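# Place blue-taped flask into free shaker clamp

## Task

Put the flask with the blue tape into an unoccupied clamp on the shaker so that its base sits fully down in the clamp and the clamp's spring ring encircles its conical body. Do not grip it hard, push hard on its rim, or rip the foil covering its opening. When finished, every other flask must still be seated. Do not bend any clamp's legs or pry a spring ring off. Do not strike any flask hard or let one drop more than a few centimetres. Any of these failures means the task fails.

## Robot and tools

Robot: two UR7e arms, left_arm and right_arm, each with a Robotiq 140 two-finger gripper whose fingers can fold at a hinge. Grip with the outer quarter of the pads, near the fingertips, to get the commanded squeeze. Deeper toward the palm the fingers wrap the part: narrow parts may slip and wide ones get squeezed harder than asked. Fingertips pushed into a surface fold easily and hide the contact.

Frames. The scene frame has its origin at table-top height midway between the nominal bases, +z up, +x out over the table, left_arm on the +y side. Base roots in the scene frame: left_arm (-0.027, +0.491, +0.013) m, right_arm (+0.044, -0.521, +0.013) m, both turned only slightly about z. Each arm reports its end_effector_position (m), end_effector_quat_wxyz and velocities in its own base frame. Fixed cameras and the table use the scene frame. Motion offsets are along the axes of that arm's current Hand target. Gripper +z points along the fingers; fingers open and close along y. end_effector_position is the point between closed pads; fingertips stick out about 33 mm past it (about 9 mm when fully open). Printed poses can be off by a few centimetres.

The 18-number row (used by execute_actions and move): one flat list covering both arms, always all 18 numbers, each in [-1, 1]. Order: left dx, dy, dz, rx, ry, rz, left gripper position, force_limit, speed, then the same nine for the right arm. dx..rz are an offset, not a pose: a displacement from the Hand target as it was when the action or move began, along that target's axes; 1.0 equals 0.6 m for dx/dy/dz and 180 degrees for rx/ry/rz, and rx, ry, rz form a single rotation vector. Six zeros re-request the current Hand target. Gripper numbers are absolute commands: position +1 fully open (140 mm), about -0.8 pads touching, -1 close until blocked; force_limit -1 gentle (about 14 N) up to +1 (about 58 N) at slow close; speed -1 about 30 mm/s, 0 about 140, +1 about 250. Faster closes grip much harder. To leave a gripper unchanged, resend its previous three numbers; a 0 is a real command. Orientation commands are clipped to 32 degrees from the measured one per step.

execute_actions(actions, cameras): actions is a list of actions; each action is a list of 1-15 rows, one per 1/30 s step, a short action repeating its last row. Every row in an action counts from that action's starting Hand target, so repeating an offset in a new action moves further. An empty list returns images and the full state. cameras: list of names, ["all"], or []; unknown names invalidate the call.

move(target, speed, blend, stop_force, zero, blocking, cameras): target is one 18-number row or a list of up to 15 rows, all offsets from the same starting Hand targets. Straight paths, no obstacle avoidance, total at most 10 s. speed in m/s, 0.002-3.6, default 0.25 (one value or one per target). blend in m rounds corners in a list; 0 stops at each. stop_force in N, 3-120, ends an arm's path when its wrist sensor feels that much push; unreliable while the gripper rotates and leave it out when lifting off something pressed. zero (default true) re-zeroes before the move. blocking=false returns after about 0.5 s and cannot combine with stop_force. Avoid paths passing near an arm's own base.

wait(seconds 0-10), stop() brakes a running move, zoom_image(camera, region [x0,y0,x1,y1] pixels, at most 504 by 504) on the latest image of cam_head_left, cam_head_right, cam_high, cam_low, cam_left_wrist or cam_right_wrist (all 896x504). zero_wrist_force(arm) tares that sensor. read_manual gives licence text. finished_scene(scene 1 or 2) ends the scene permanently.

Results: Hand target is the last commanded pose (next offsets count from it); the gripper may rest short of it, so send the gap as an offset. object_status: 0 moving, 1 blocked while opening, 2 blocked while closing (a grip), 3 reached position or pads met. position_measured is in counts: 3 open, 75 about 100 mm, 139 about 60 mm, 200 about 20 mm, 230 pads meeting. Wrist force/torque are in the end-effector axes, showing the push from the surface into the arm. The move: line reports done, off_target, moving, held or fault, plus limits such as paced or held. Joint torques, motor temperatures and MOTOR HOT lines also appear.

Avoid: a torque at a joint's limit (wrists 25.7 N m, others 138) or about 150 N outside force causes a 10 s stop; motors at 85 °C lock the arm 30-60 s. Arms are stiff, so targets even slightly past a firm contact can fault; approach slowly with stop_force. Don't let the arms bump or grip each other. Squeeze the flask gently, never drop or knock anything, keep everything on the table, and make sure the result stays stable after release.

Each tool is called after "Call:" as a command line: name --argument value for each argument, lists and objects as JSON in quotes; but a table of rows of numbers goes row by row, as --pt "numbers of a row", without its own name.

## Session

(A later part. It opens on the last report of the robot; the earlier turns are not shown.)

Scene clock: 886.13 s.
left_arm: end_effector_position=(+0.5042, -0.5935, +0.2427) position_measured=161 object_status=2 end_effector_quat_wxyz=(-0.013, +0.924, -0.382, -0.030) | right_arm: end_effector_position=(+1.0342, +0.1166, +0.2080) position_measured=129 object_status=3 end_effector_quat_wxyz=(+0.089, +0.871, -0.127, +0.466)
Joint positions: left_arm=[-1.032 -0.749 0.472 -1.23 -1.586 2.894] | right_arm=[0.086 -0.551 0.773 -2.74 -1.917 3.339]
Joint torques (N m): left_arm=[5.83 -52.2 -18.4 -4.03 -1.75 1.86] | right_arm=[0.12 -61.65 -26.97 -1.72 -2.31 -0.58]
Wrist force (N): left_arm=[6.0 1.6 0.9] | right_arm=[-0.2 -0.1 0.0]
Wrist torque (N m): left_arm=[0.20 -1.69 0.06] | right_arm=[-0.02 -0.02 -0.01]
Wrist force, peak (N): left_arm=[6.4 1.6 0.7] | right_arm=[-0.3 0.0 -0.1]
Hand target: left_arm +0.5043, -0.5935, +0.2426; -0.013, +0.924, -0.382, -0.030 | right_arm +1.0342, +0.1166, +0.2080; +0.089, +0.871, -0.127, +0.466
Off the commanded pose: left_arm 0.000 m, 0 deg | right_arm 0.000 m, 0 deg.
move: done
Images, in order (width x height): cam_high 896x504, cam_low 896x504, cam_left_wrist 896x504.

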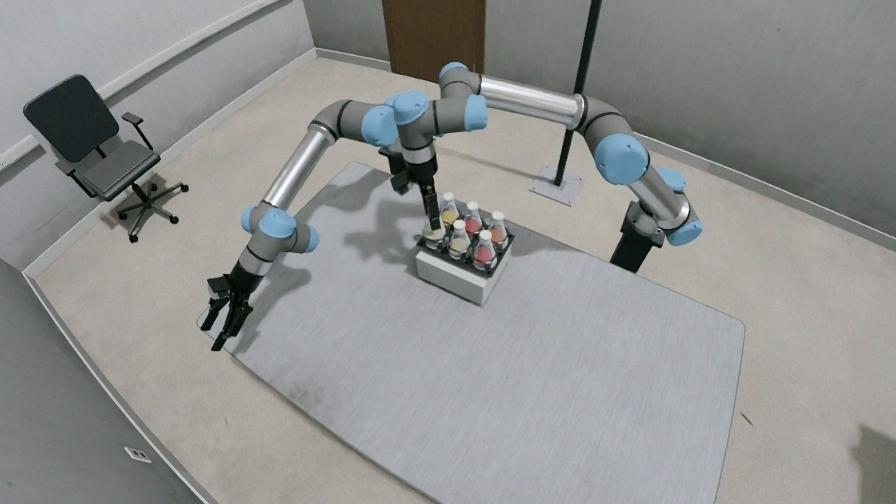

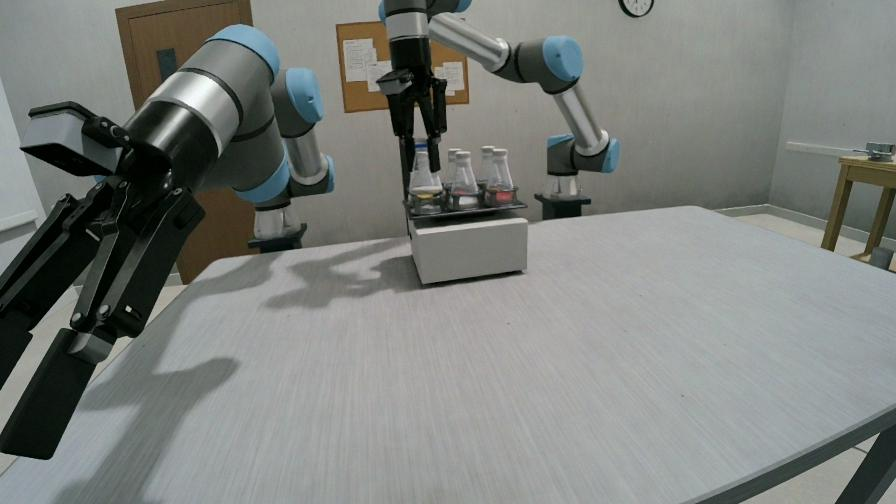

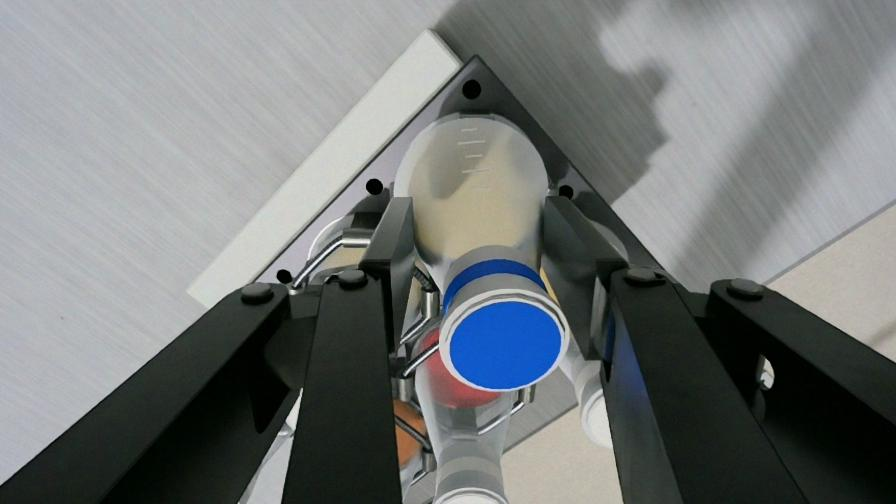

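Call:
move --pt "-0.0097 0 -0.005 0 0 0 -1 -0.5 -1 0 0 0 0 0 0 0 1 1" --pt "-0.0092 0 0.0075 0 0 0 -1 -0.5 -1 0 0 0 0 0 0 0 1 1" --speed 0.05 --cameras '["cam_left_wrist"]'

Call:
zoom_image --camera "cam_left_wrist" --region '[330, 50, 660, 400]'

Scene clock: 919.50 s.
left_arm: end_effector_position=(+0.5002, -0.5894, +0.2387) position_measured=161 object_status=2 end_effector_quat_wxyz=(-0.013, +0.924, -0.382, -0.030) | right_arm: end_effector_position=(+1.0342, +0.1166, +0.2080) position_measured=129 object_status=3 end_effector_quat_wxyz=(+0.089, +0.871, -0.127, +0.466)
Joint positions: left_arm=[-1.034 -0.782 0.542 -1.267 -1.586 2.892] | right_arm=[0.086 -0.551 0.773 -2.74 -1.917 3.339]
Joint torques (N m): left_arm=[-5.72 -48.15 -32.49 -1.2 -0.7 -2.25] | right_arm=[0.1 -61.44 -28.64 -1.59 -2.31 -0.33]
Wrist force (N): left_arm=[6.0 1.8 0.9] | right_arm=[-0.2 0.2 0.0]
Wrist torque (N m): left_arm=[0.25 -1.71 0.06] | right_arm=[0.04 -0.03 -0.01]
Wrist force, peak (N): left_arm=[6.2 1.9 1.2] | right_arm=[-0.3 0.2 -0.1]
Hand target: left_arm +0.5002, -0.5894, +0.2385; -0.013, +0.924, -0.382, -0.030 | right_arm +1.0342, +0.1166, +0.2080; +0.089, +0.871, -0.127, +0.466
Off the commanded pose: left_arm 0.000 m, 0 deg | right_arm 0.000 m, 0 deg.
move: done
Images, in order (width x height): cam_left_wrist 896x504.

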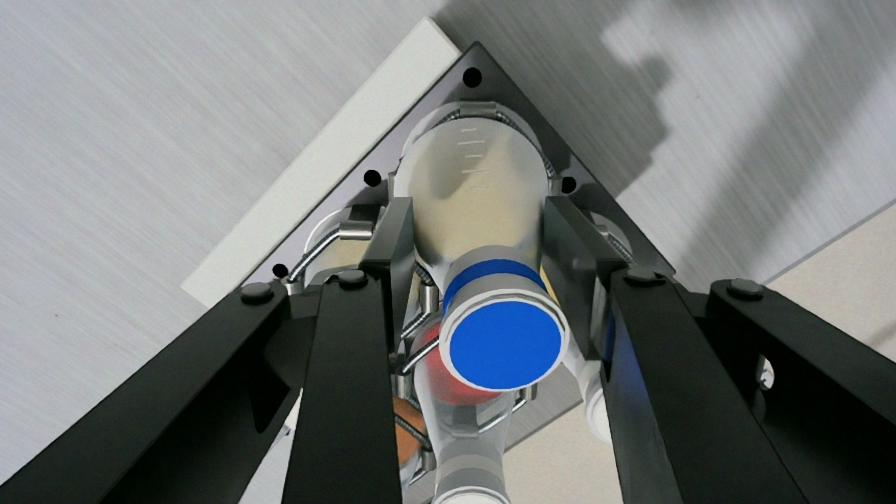

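Scaled by 1.440 from the camera's 896x504 image, which has a finer 1280x720 frame.

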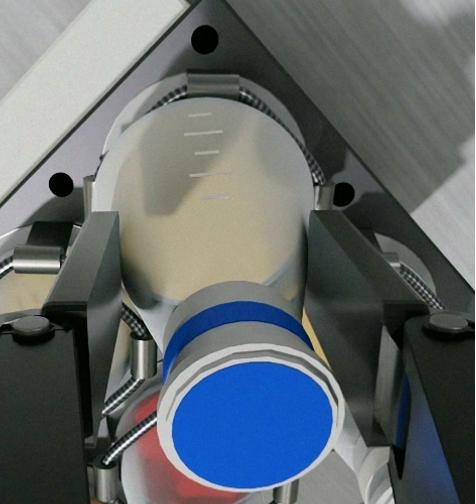

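Call:
move --pt "0.0003 0 0.004 0 0 0.02 -1 -0.5 -1 0 0 0 0 0 0 0 1 1" --pt "0.0005 0 0.0065 0 0 -0.02 -1 -0.5 -1 0 0 0 0 0 0 0 1 1" --pt "0.0006 0 0.009 0 0 0.02 -1 -0.5 -1 0 0 0 0 0 0 0 1 1" --speed 0.06 --cameras '["cam_left_wrist"]'

Call:
zoom_image --camera "cam_left_wrist" --region '[330, 50, 660, 400]'

Scene clock: 931.60 s.
left_arm: end_effector_position=(+0.5002, -0.5894, +0.2331) position_measured=161 object_status=2 end_effector_quat_wxyz=(-0.012, +0.911, -0.411, -0.030) end_effector_velocity=(+0.001, +0.001, +0.000) end_effector_angular_velocity=(+0.000, -0.001, +0.006) | right_arm: end_effector_position=(+1.0342, +0.1166, +0.2080) position_measured=129 object_status=3 end_effector_quat_wxyz=(+0.089, +0.871, -0.127, +0.466)
Joint positions: left_arm=[-1.034 -0.787 0.566 -1.286 -1.586 2.955] | right_arm=[0.086 -0.551 0.773 -2.74 -1.917 3.339]
Joint velocities: left_arm=[0.001 0 0 0 0.001 -0.005] | right_arm=[within noise]
Joint torques (N m): left_arm=[4.11 -63.93 -12.93 -3.75 3.23 -2] | right_arm=[-0.2 -61.26 -28.13 -1.81 -2.32 -0.29]
Wrist force (N): left_arm=[5.5 7.5 -8.3] | right_arm=[0.0 0.0 0.0]
Wrist torque (N m): left_arm=[0.09 -1.69 -0.12] | right_arm=[0.00 -0.05 -0.01]
Wrist force, peak (N): left_arm=[4.7 7.4 -10.6] | right_arm=[-0.3 -0.2 0.0]
Hand target: left_arm +0.5002, -0.5894, +0.2331; -0.012, +0.911, -0.411, -0.030 | right_arm +1.0342, +0.1166, +0.2080; +0.089, +0.871, -0.127, +0.466
Off the commanded pose: left_arm 0.000 m, 0 deg | right_arm 0.000 m, 0 deg.
move: done
Images, in order (width x height): cam_left_wrist 896x504.

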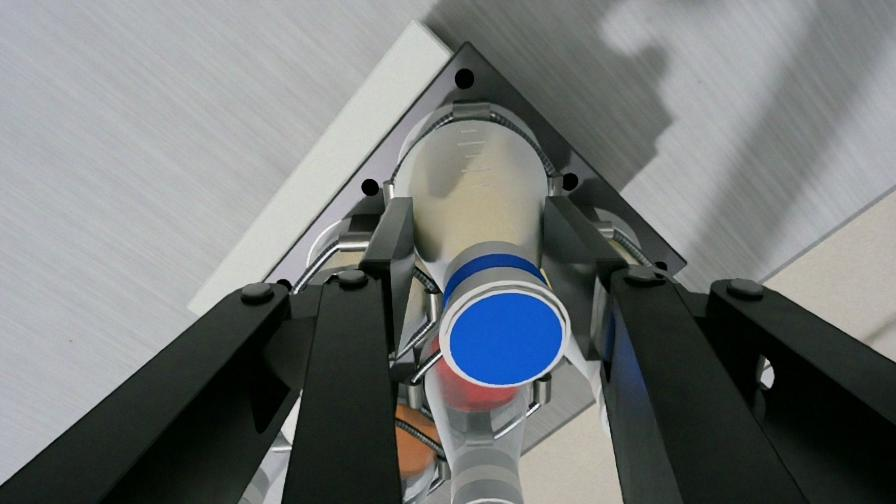

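Scaled by 1.440 from the camera's 896x504 image, which has a finer 1280x720 frame.

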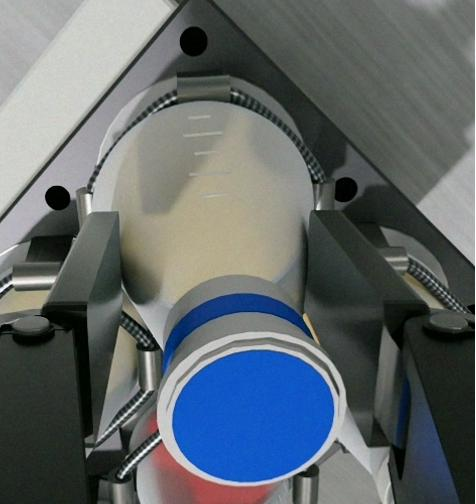

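Call:
move --pt "0.0015 0.0012 0.0025 0 0 -0.04 -1 -0.5 -1 0 0 0 0 0 0 0 1 1" --pt "0.0016 0.0012 0.005 0 0 0 -1 -0.5 -1 0 0 0 0 0 0 0 1 1" --pt "0.0017 0.0012 0.0075 0 0 -0.04 -1 -0.5 -1 0 0 0 0 0 0 0 1 1" --speed 0.06 --cameras '["cam_left_wrist"]'

Call:
zoom_image --camera "cam_left_wrist" --region '[330, 50, 660, 400]'

Scene clock: 943.70 s.
left_arm: end_effector_position=(+0.5001, -0.5904, +0.2285) position_measured=161 object_status=2 end_effector_quat_wxyz=(-0.014, +0.935, -0.353, -0.030) end_effector_velocity=(-0.001, -0.001, -0.001) end_effector_angular_velocity=(+0.000, +0.003, -0.005) | right_arm: end_effector_position=(+1.0342, +0.1166, +0.2080) position_measured=129 object_status=3 end_effector_quat_wxyz=(+0.089, +0.871, -0.127, +0.466)
Joint positions: left_arm=[-1.035 -0.788 0.579 -1.298 -1.586 2.829] | right_arm=[0.086 -0.551 0.773 -2.74 -1.917 3.339]
Joint velocities: left_arm=[0 0.001 0 0 -0.002 0.005] | right_arm=[within noise]
Joint torques (N m): left_arm=[12.13 -43.68 -3.03 -5.01 5.47 1.71] | right_arm=[-0.99 -62.56 -27.98 -1.7 -2.33 -0.23]
Wrist force (N): left_arm=[-9.9 9.4 -30.6] | right_arm=[-0.1 -0.1 0.0]
Wrist torque (N m): left_arm=[-0.10 -1.72 0.75] | right_arm=[-0.02 -0.03 -0.01]
Wrist force, peak (N): left_arm=[-19.5 11.3 -37.1] | right_arm=[-0.2 -0.3 0.0]
Hand target: left_arm +0.5001, -0.5904, +0.2285; -0.014, +0.935, -0.353, -0.030 | right_arm +1.0342, +0.1166, +0.2080; +0.089, +0.871, -0.127, +0.466
Off the commanded pose: left_arm 0.000 m, 0 deg | right_arm 0.000 m, 0 deg.
move: done
Images, in order (width x height): cam_left_wrist 896x504.

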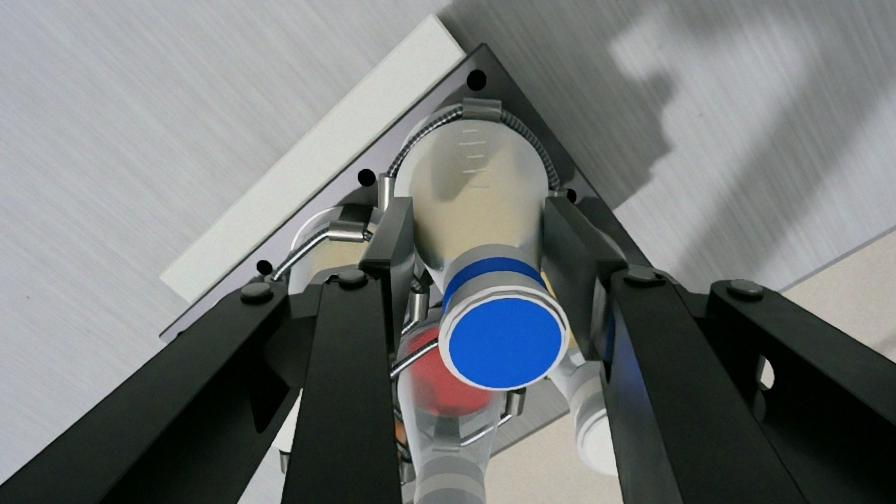

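Scaled by 1.440 from the camera's 896x504 image, which has a finer 1280x720 frame.

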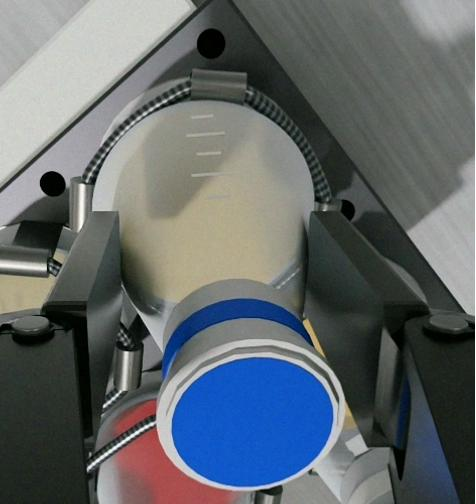

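Call:
move --pt "-0.0012 0.0006 0.0025 0 0 0.04 -1 -0.5 -1 0 0 0 0 0 0 0 1 1" --pt "-0.0011 0.0006 0.0045 0 0 0 -1 -0.5 -1 0 0 0 0 0 0 0 1 1" --speed 0.06 --cameras '["cam_left_wrist","cam_low"]'

Call:
zoom_image --camera "cam_low" --region '[395, 130, 465, 215]'

Scene clock: 952.13 s.
left_arm: end_effector_position=(+0.4993, -0.5901, +0.2259) position_measured=161 object_status=2 end_effector_quat_wxyz=(-0.014, +0.935, -0.353, -0.030) end_effector_velocity=(+0.000, +0.000, +0.000) end_effector_angular_velocity=(-0.001, +0.001, -0.006) | right_arm: end_effector_position=(+1.0342, +0.1166, +0.2080) position_measured=129 object_status=3 end_effector_quat_wxyz=(+0.089, +0.871, -0.127, +0.466)
Joint positions: left_arm=[-1.036 -0.794 0.596 -1.31 -1.586 2.828] | right_arm=[0.086 -0.551 0.773 -2.74 -1.917 3.339]
Joint velocities: left_arm=[0 0 0 0 -0.001 0.006] | right_arm=[within noise]
Joint torques (N m): left_arm=[2.63 -61.11 -12.19 -5.09 4.35 1.21] | right_arm=[-0.21 -62.42 -29.56 -1.54 -2.48 -0.29]
Wrist force (N): left_arm=[-1.3 8.6 -10.8] | right_arm=[0.1 0.0 0.1]
Wrist torque (N m): left_arm=[0.06 -1.71 0.89] | right_arm=[-0.02 -0.08 -0.01]
Wrist force, peak (N): left_arm=[-11.8 6.1 -36.3] | right_arm=[-0.2 -0.2 0.1]
Hand target: left_arm +0.4993, -0.5901, +0.2259; -0.014, +0.935, -0.353, -0.030 | right_arm +1.0342, +0.1166, +0.2080; +0.089, +0.871, -0.127, +0.466
Off the commanded pose: left_arm 0.000 m, 0 deg | right_arm 0.000 m, 0 deg.
move: done
Images, in order (width x height): cam_low 896x504, cam_left_wrist 896x504.

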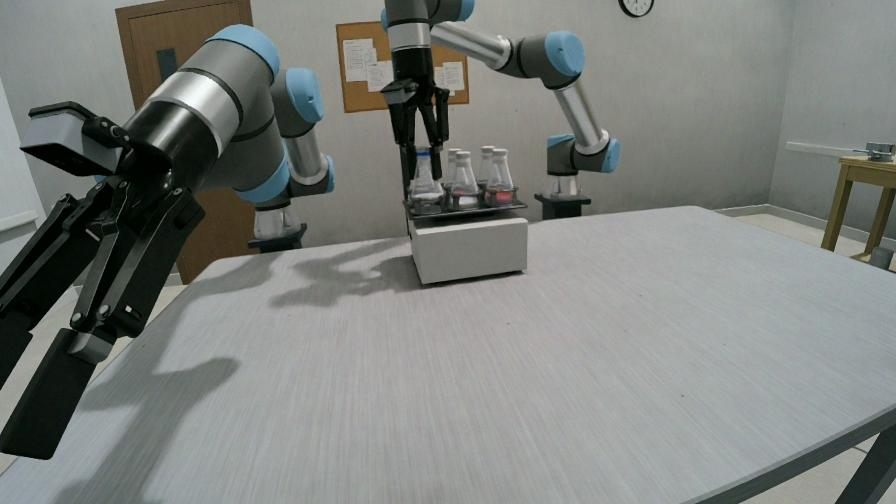

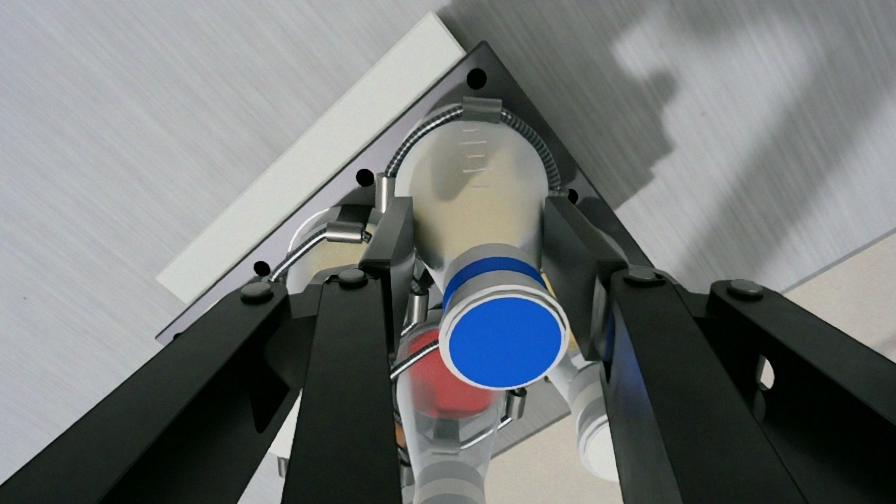

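Scaled by 5.929 from the camera's 896x504 image, which has a finer 1280x720 frame.

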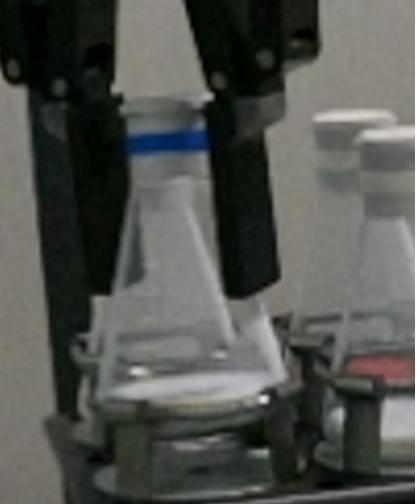

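Call:
move --pt "0.0002 0 0.005 0 0 0.02 -1 -0.5 -1 0 0 0 0 0 0 0 1 1" --pt "0.0003 0 0.007 0 0 0.02 -1 -0.5 -1 0 0 0 0 0 0 0 1 1" --speed 0.03

Call:
move --target '[0.0003,0,0.015,0,0,0,-1,-0.5,-1,0,0,0,0,0,0,0,1,1]' --speed 0.006 --stop_force 14 --cameras '["cam_left_wrist","cam_low","cam_high"]'

Call:
zoom_image --camera "cam_low" --region '[395, 130, 465, 215]'

Call:
zoom_image --camera "cam_high" --region '[400, 180, 500, 270]'

Scene clock: 965.63 s.
left_arm: end_effector_position=(+0.4992, -0.5901, +0.2216) position_measured=161 object_status=2 end_effector_quat_wxyz=(-0.013, +0.924, -0.382, -0.030) | right_arm: end_effector_position=(+1.0342, +0.1166, +0.2080) position_measured=129 object_status=3 end_effector_quat_wxyz=(+0.089, +0.871, -0.127, +0.466)
Joint positions: left_arm=[-1.036 -0.798 0.614 -1.324 -1.586 2.891] | right_arm=[0.086 -0.551 0.773 -2.74 -1.917 3.339]
Joint torques (N m): left_arm=[8.05 -56.17 -29.64 -0.4 1.39 -2.13] | right_arm=[-1.03 -61.29 -28.03 -1.8 -2.73 -0.12]
Wrist force (N): left_arm=[3.0 7.6 -11.3] | right_arm=[0.1 0.0 0.1]
Wrist torque (N m): left_arm=[0.01 -1.71 -0.02] | right_arm=[-0.01 -0.07 -0.01]
Wrist force, peak (N): left_arm=[-6.3 7.1 -26.2] | right_arm=[-0.1 -0.3 0.1]
Hand target: left_arm +0.4992, -0.5900, +0.2217; -0.013, +0.924, -0.382, -0.030 | right_arm +1.0342, +0.1166, +0.2080; +0.089, +0.871, -0.127, +0.466
Off the commanded pose: left_arm 0.000 m, 0 deg | right_arm 0.000 m, 0 deg.
move: done

Scene clock: 967.73 s.
left_arm: end_effector_position=(+0.4989, -0.5898, +0.2127) position_measured=161 object_status=2 end_effector_quat_wxyz=(-0.013, +0.924, -0.382, -0.030) | right_arm: end_effector_position=(+1.0342, +0.1166, +0.2080) position_measured=129 object_status=3 end_effector_quat_wxyz=(+0.089, +0.871, -0.127, +0.466)
Joint positions: left_arm=[-1.036 -0.805 0.651 -1.353 -1.586 2.891] | right_arm=[0.086 -0.551 0.773 -2.74 -1.917 3.339]
Joint torques (N m): left_arm=[-3.04 -65.98 -34.34 -0.59 2.34 -2.12] | right_arm=[-0.52 -61.04 -27.74 -1.63 -2.74 -0.3]
Wrist force (N): left_arm=[7.2 3.6 0.7] | right_arm=[0.0 0.0 0.1]
Wrist torque (N m): left_arm=[-0.36 -1.87 0.01] | right_arm=[0.00 -0.06 -0.01]
Wrist force, peak (N): left_arm=[3.1 8.0 -13.4] | right_arm=[-0.1 -0.1 0.2]
Hand target: left_arm +0.4989, -0.5898, +0.2127; -0.013, +0.924, -0.382, -0.030 | right_arm +1.0342, +0.1166, +0.2080; +0.089, +0.871, -0.127, +0.466
Off the commanded pose: left_arm 0.000 m, 0 deg | right_arm 0.000 m, 0 deg.
move: done
Images, in order (width x height): cam_high 896x504, cam_low 896x504, cam_left_wrist 896x504.

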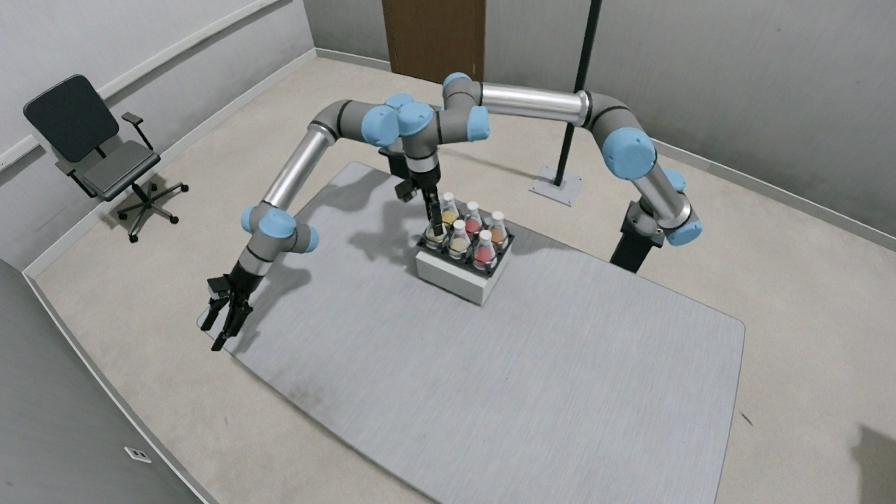

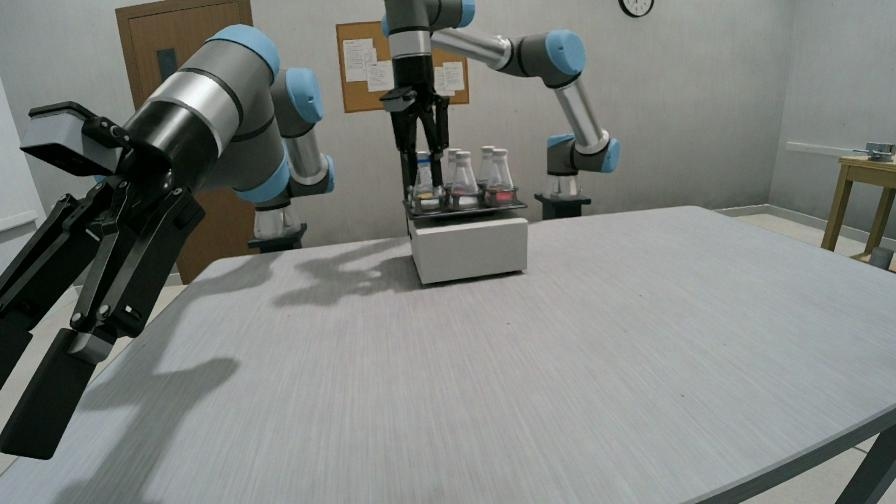

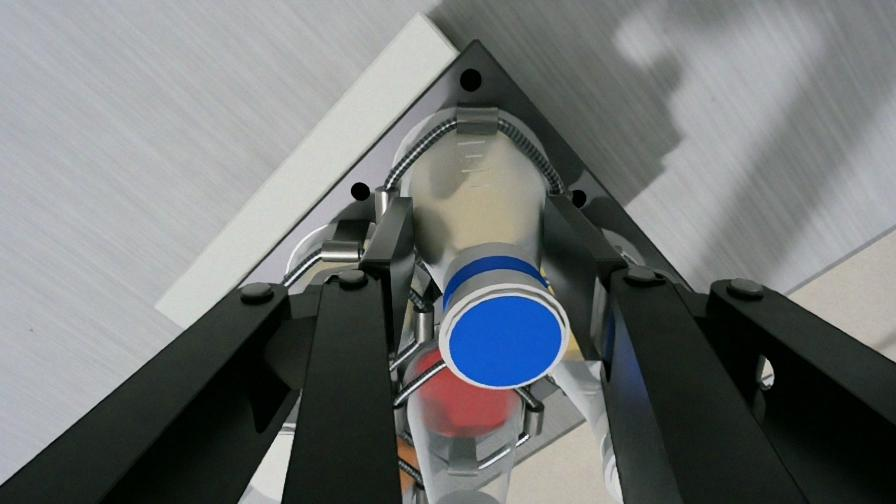

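Scaled by 5.929 from the camera's 896x504 image, which has a finer 1280x720 frame.

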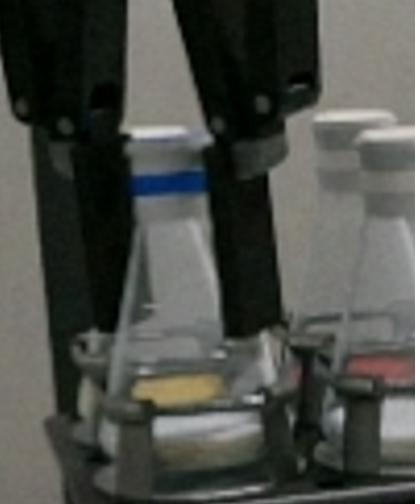

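Scaled by 5.040 from the camera's 896x504 image, which has a finer 1280x720 frame.

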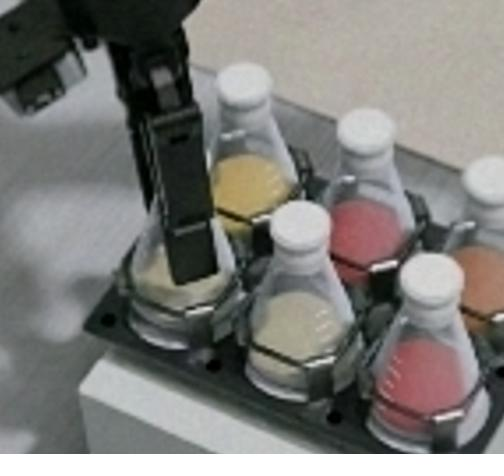

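Call:
move --target '[0.0003,0,0.0067,0,0,0,-1,-0.5,-1,0,0,0,0,0,0,0,1,1]' --speed 0.004 --stop_force 7 --cameras '["cam_left_wrist","cam_low"]'

Call:
zoom_image --camera "cam_low" --region '[395, 130, 465, 215]'

Scene clock: 985.27 s.
left_arm: end_effector_position=(+0.4989, -0.5897, +0.2094) position_measured=161 object_status=2 end_effector_quat_wxyz=(-0.013, +0.924, -0.382, -0.030) | right_arm: end_effector_position=(+1.0342, +0.1166, +0.2080) position_measured=129 object_status=3 end_effector_quat_wxyz=(+0.089, +0.871, -0.127, +0.466)
Joint positions: left_arm=[-1.036 -0.808 0.663 -1.363 -1.586 2.891] | right_arm=[0.086 -0.551 0.773 -2.74 -1.917 3.339]
Joint torques (N m): left_arm=[-4.97 -42.51 -34.55 -0.6 1.09 -2.27] | right_arm=[-1.06 -61.98 -28.42 -1.53 -2.48 0.02]
Wrist force (N): left_arm=[8.0 0.6 -2.5] | right_arm=[-0.1 0.1 0.1]
Wrist torque (N m): left_arm=[-0.27 -1.91 -0.03] | right_arm=[0.00 -0.04 -0.01]
Wrist force, peak (N): left_arm=[9.1 -1.2 -7.8] | right_arm=[-0.3 0.1 0.1]
Hand target: left_arm +0.4989, -0.5897, +0.2093; -0.013, +0.924, -0.382, -0.030 (not the last commanded pose) | right_arm +1.0342, +0.1166, +0.2080; +0.089, +0.871, -0.127, +0.466
Off the commanded pose: left_arm 0.001 m, 0 deg | right_arm 0.000 m, 0 deg.
move: contact (left_arm)
Images, in order (width x height): cam_low 896x504, cam_left_wrist 896x504.

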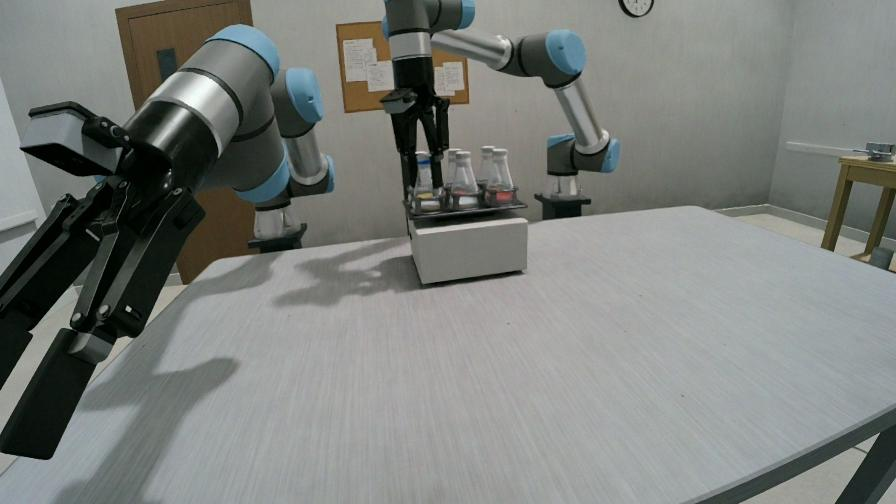

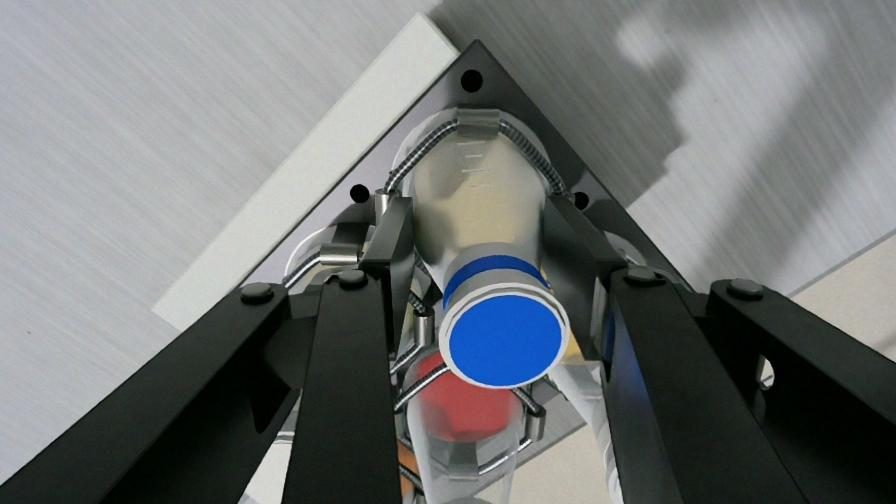

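Scaled by 5.929 from the camera's 896x504 image, which has a finer 1280x720 frame.

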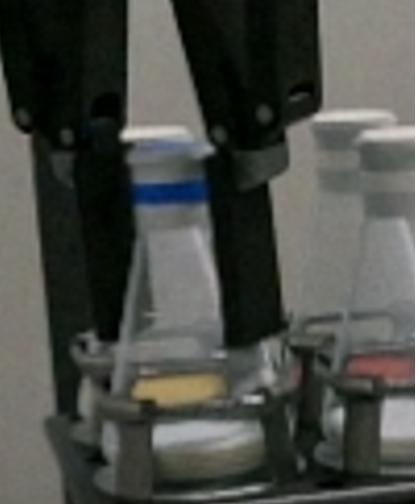

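Call:
move --target '[0,0,0,0,0,0,-0.13,-0.5,-1,0,0,0,0,0,0,0,1,1]' --speed 0.05 --cameras '["cam_left_wrist","cam_low"]'

Call:
zoom_image --camera "cam_left_wrist" --region '[330, 50, 660, 400]'

Call:
zoom_image --camera "cam_low" --region '[395, 130, 465, 215]'

Scene clock: 995.30 s.
left_arm: end_effector_position=(+0.4989, -0.5897, +0.2093) position_measured=145 object_status=0 end_effector_quat_wxyz=(-0.013, +0.924, -0.382, -0.030) | right_arm: end_effector_position=(+1.0342, +0.1166, +0.2080) position_measured=129 object_status=3 end_effector_quat_wxyz=(+0.089, +0.871, -0.127, +0.466)
Joint positions: left_arm=[-1.036 -0.808 0.663 -1.363 -1.586 2.891] | right_arm=[0.086 -0.551 0.773 -2.74 -1.917 3.339]
Joint torques (N m): left_arm=[-4.06 -53.39 -23.87 -3.73 0.05 -1.66] | right_arm=[-0.09 -60.7 -29.28 -1.8 -2.79 -0.04]
Wrist force (N): left_arm=[7.2 -0.1 -0.2] | right_arm=[0.0 0.1 0.2]
Wrist torque (N m): left_arm=[-0.16 -1.97 -0.01] | right_arm=[0.01 -0.06 -0.01]
Wrist force, peak (N): left_arm=[8.4 -0.1 -5.0] | right_arm=[0.2 0.0 0.3]
Hand target: left_arm +0.4989, -0.5897, +0.2093; -0.013, +0.924, -0.382, -0.030 | right_arm +1.0342, +0.1166, +0.2080; +0.089, +0.871, -0.127, +0.466
Off the commanded pose: left_arm 0.000 m, 0 deg | right_arm 0.000 m, 0 deg.
move: done
Images, in order (width x height): cam_low 896x504, cam_left_wrist 896x504.

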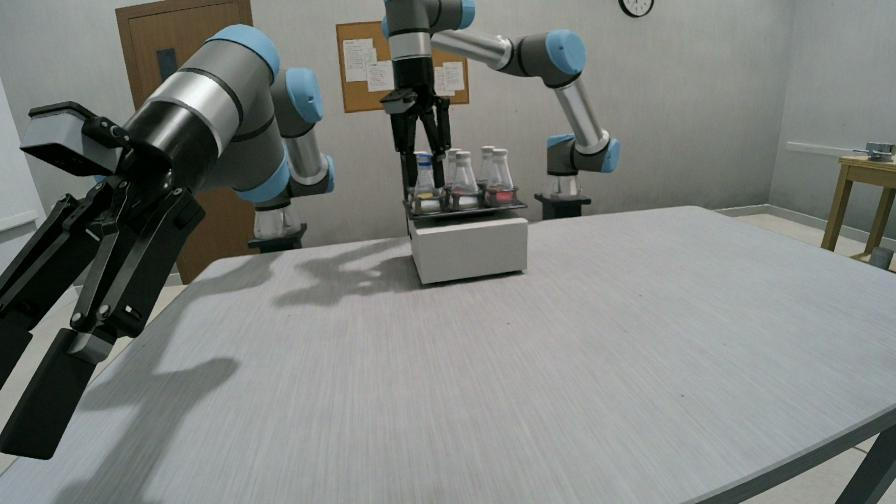

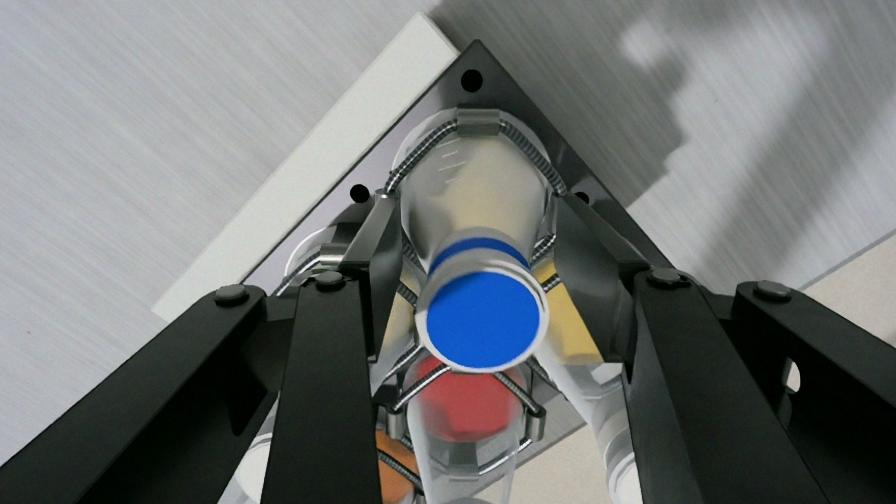

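Scaled by 1.440 from the camera's 896x504 image, which has a finer 1280x720 frame.

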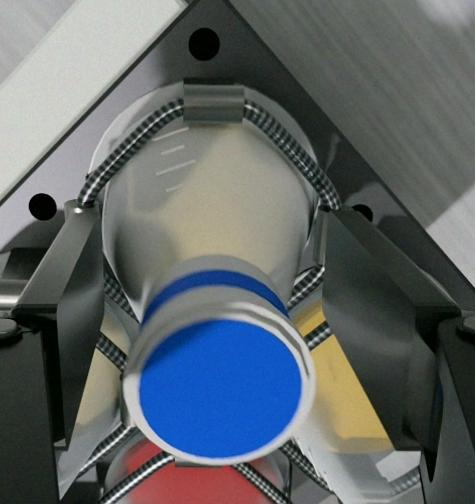

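Scaled by 5.929 from the camera's 896x504 image, which has a finer 1280x720 frame.

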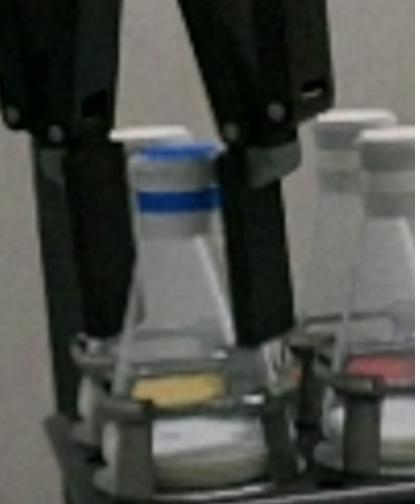

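Call:
move --target '[-0.0097,0,-0.1497,0,0,0,-0.13,-0.5,-1,0,0,0,0,0,0,0,1,1]' --speed 0.04 --cameras '["cam_left_wrist","cam_low","cam_high"]'

Call:
zoom_image --camera "cam_left_wrist" --region '[330, 50, 660, 400]'

Call:
zoom_image --camera "cam_low" --region '[395, 130, 465, 215]'

Call:
zoom_image --camera "cam_high" --region '[400, 180, 500, 270]'

Scene clock: 1008.03 s.
left_arm: end_effector_position=(+0.4986, -0.5895, +0.2989) position_measured=145 object_status=3 end_effector_quat_wxyz=(-0.012, +0.924, -0.382, -0.028) | right_arm: end_effector_position=(+1.0342, +0.1166, +0.2080) position_measured=129 object_status=3 end_effector_quat_wxyz=(+0.089, +0.871, -0.127, +0.466)
Joint positions: left_arm=[-1.036 -0.604 0.035 -0.943 -1.586 2.89] | right_arm=[0.086 -0.551 0.773 -2.74 -1.917 3.339]
Joint torques (N m): left_arm=[-2.09 -71.18 -20.98 -4.56 -1.27 -0.39] | right_arm=[-0.4 -60.77 -29.64 -1.67 -2.69 -0.05]
Wrist force (N): left_arm=[7.0 -0.1 -0.2] | right_arm=[0.0 -0.1 0.0]
Wrist torque (N m): left_arm=[-0.14 -1.92 0.04] | right_arm=[-0.03 -0.04 -0.01]
Wrist force, peak (N): left_arm=[7.3 -0.3 0.0] | right_arm=[0.2 -0.3 0.0]
Hand target: left_arm +0.4989, -0.5898, +0.2993; -0.013, +0.924, -0.382, -0.030 | right_arm +1.0342, +0.1166, +0.2080; +0.089, +0.871, -0.127, +0.466
Off the commanded pose: left_arm 0.001 m, 0 deg | right_arm 0.000 m, 0 deg.
elbow stopped short (left arm): the move would have taken joint 3 (elbow) straighter than the controller allows.
move: done
Images, in order (width x height): cam_high 896x504, cam_low 896x504, cam_left_wrist 896x504.

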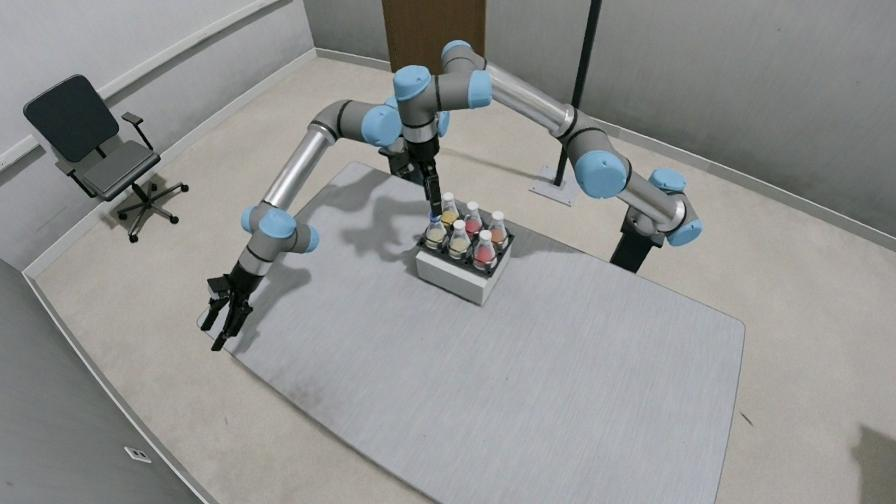

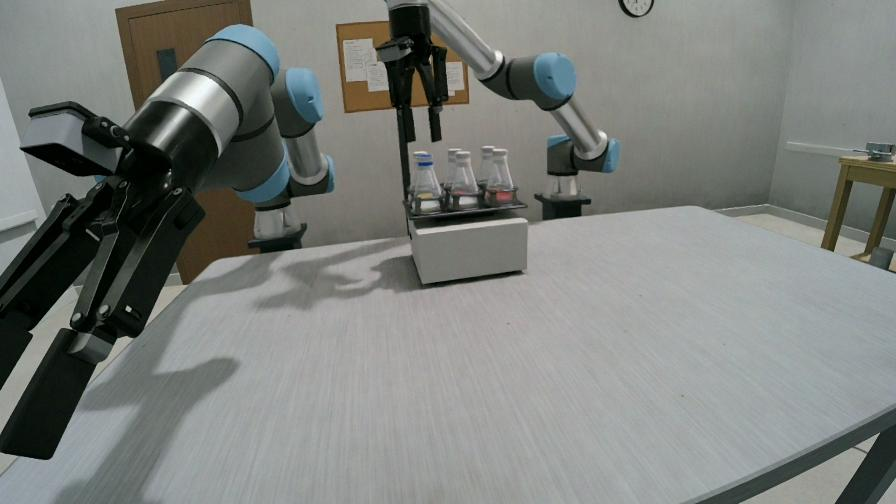

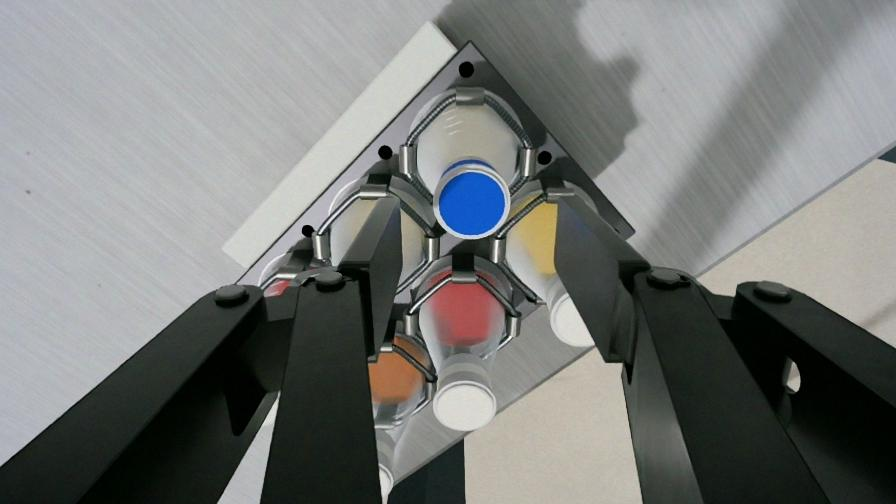

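Scaled by 1.440 from the camera's 896x504 image, which has a finer 1280x720 frame.

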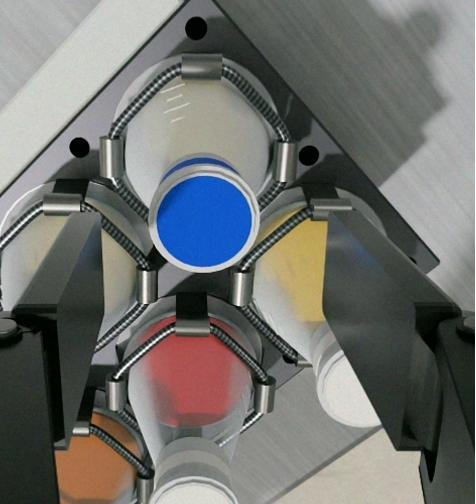

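Scaled by 5.929 from the camera's 896x504 image, which has a finer 1280x720 frame.

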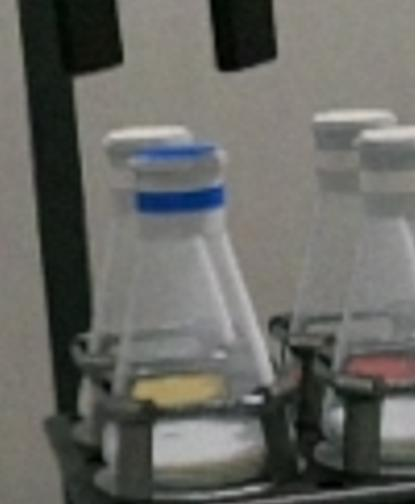

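Scaled by 5.040 from the camera's 896x504 image, which has a finer 1280x720 frame.

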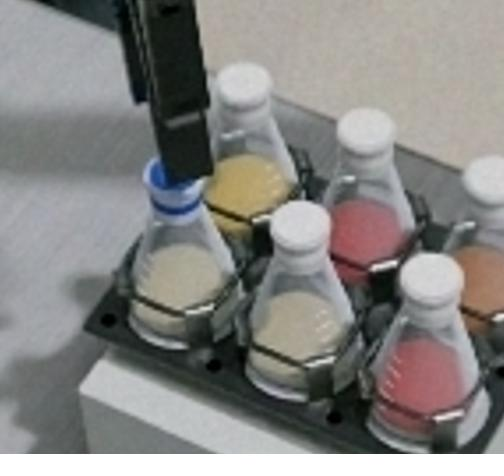

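Call:
finished_scene --scene 1

The scene is finished: the task was done.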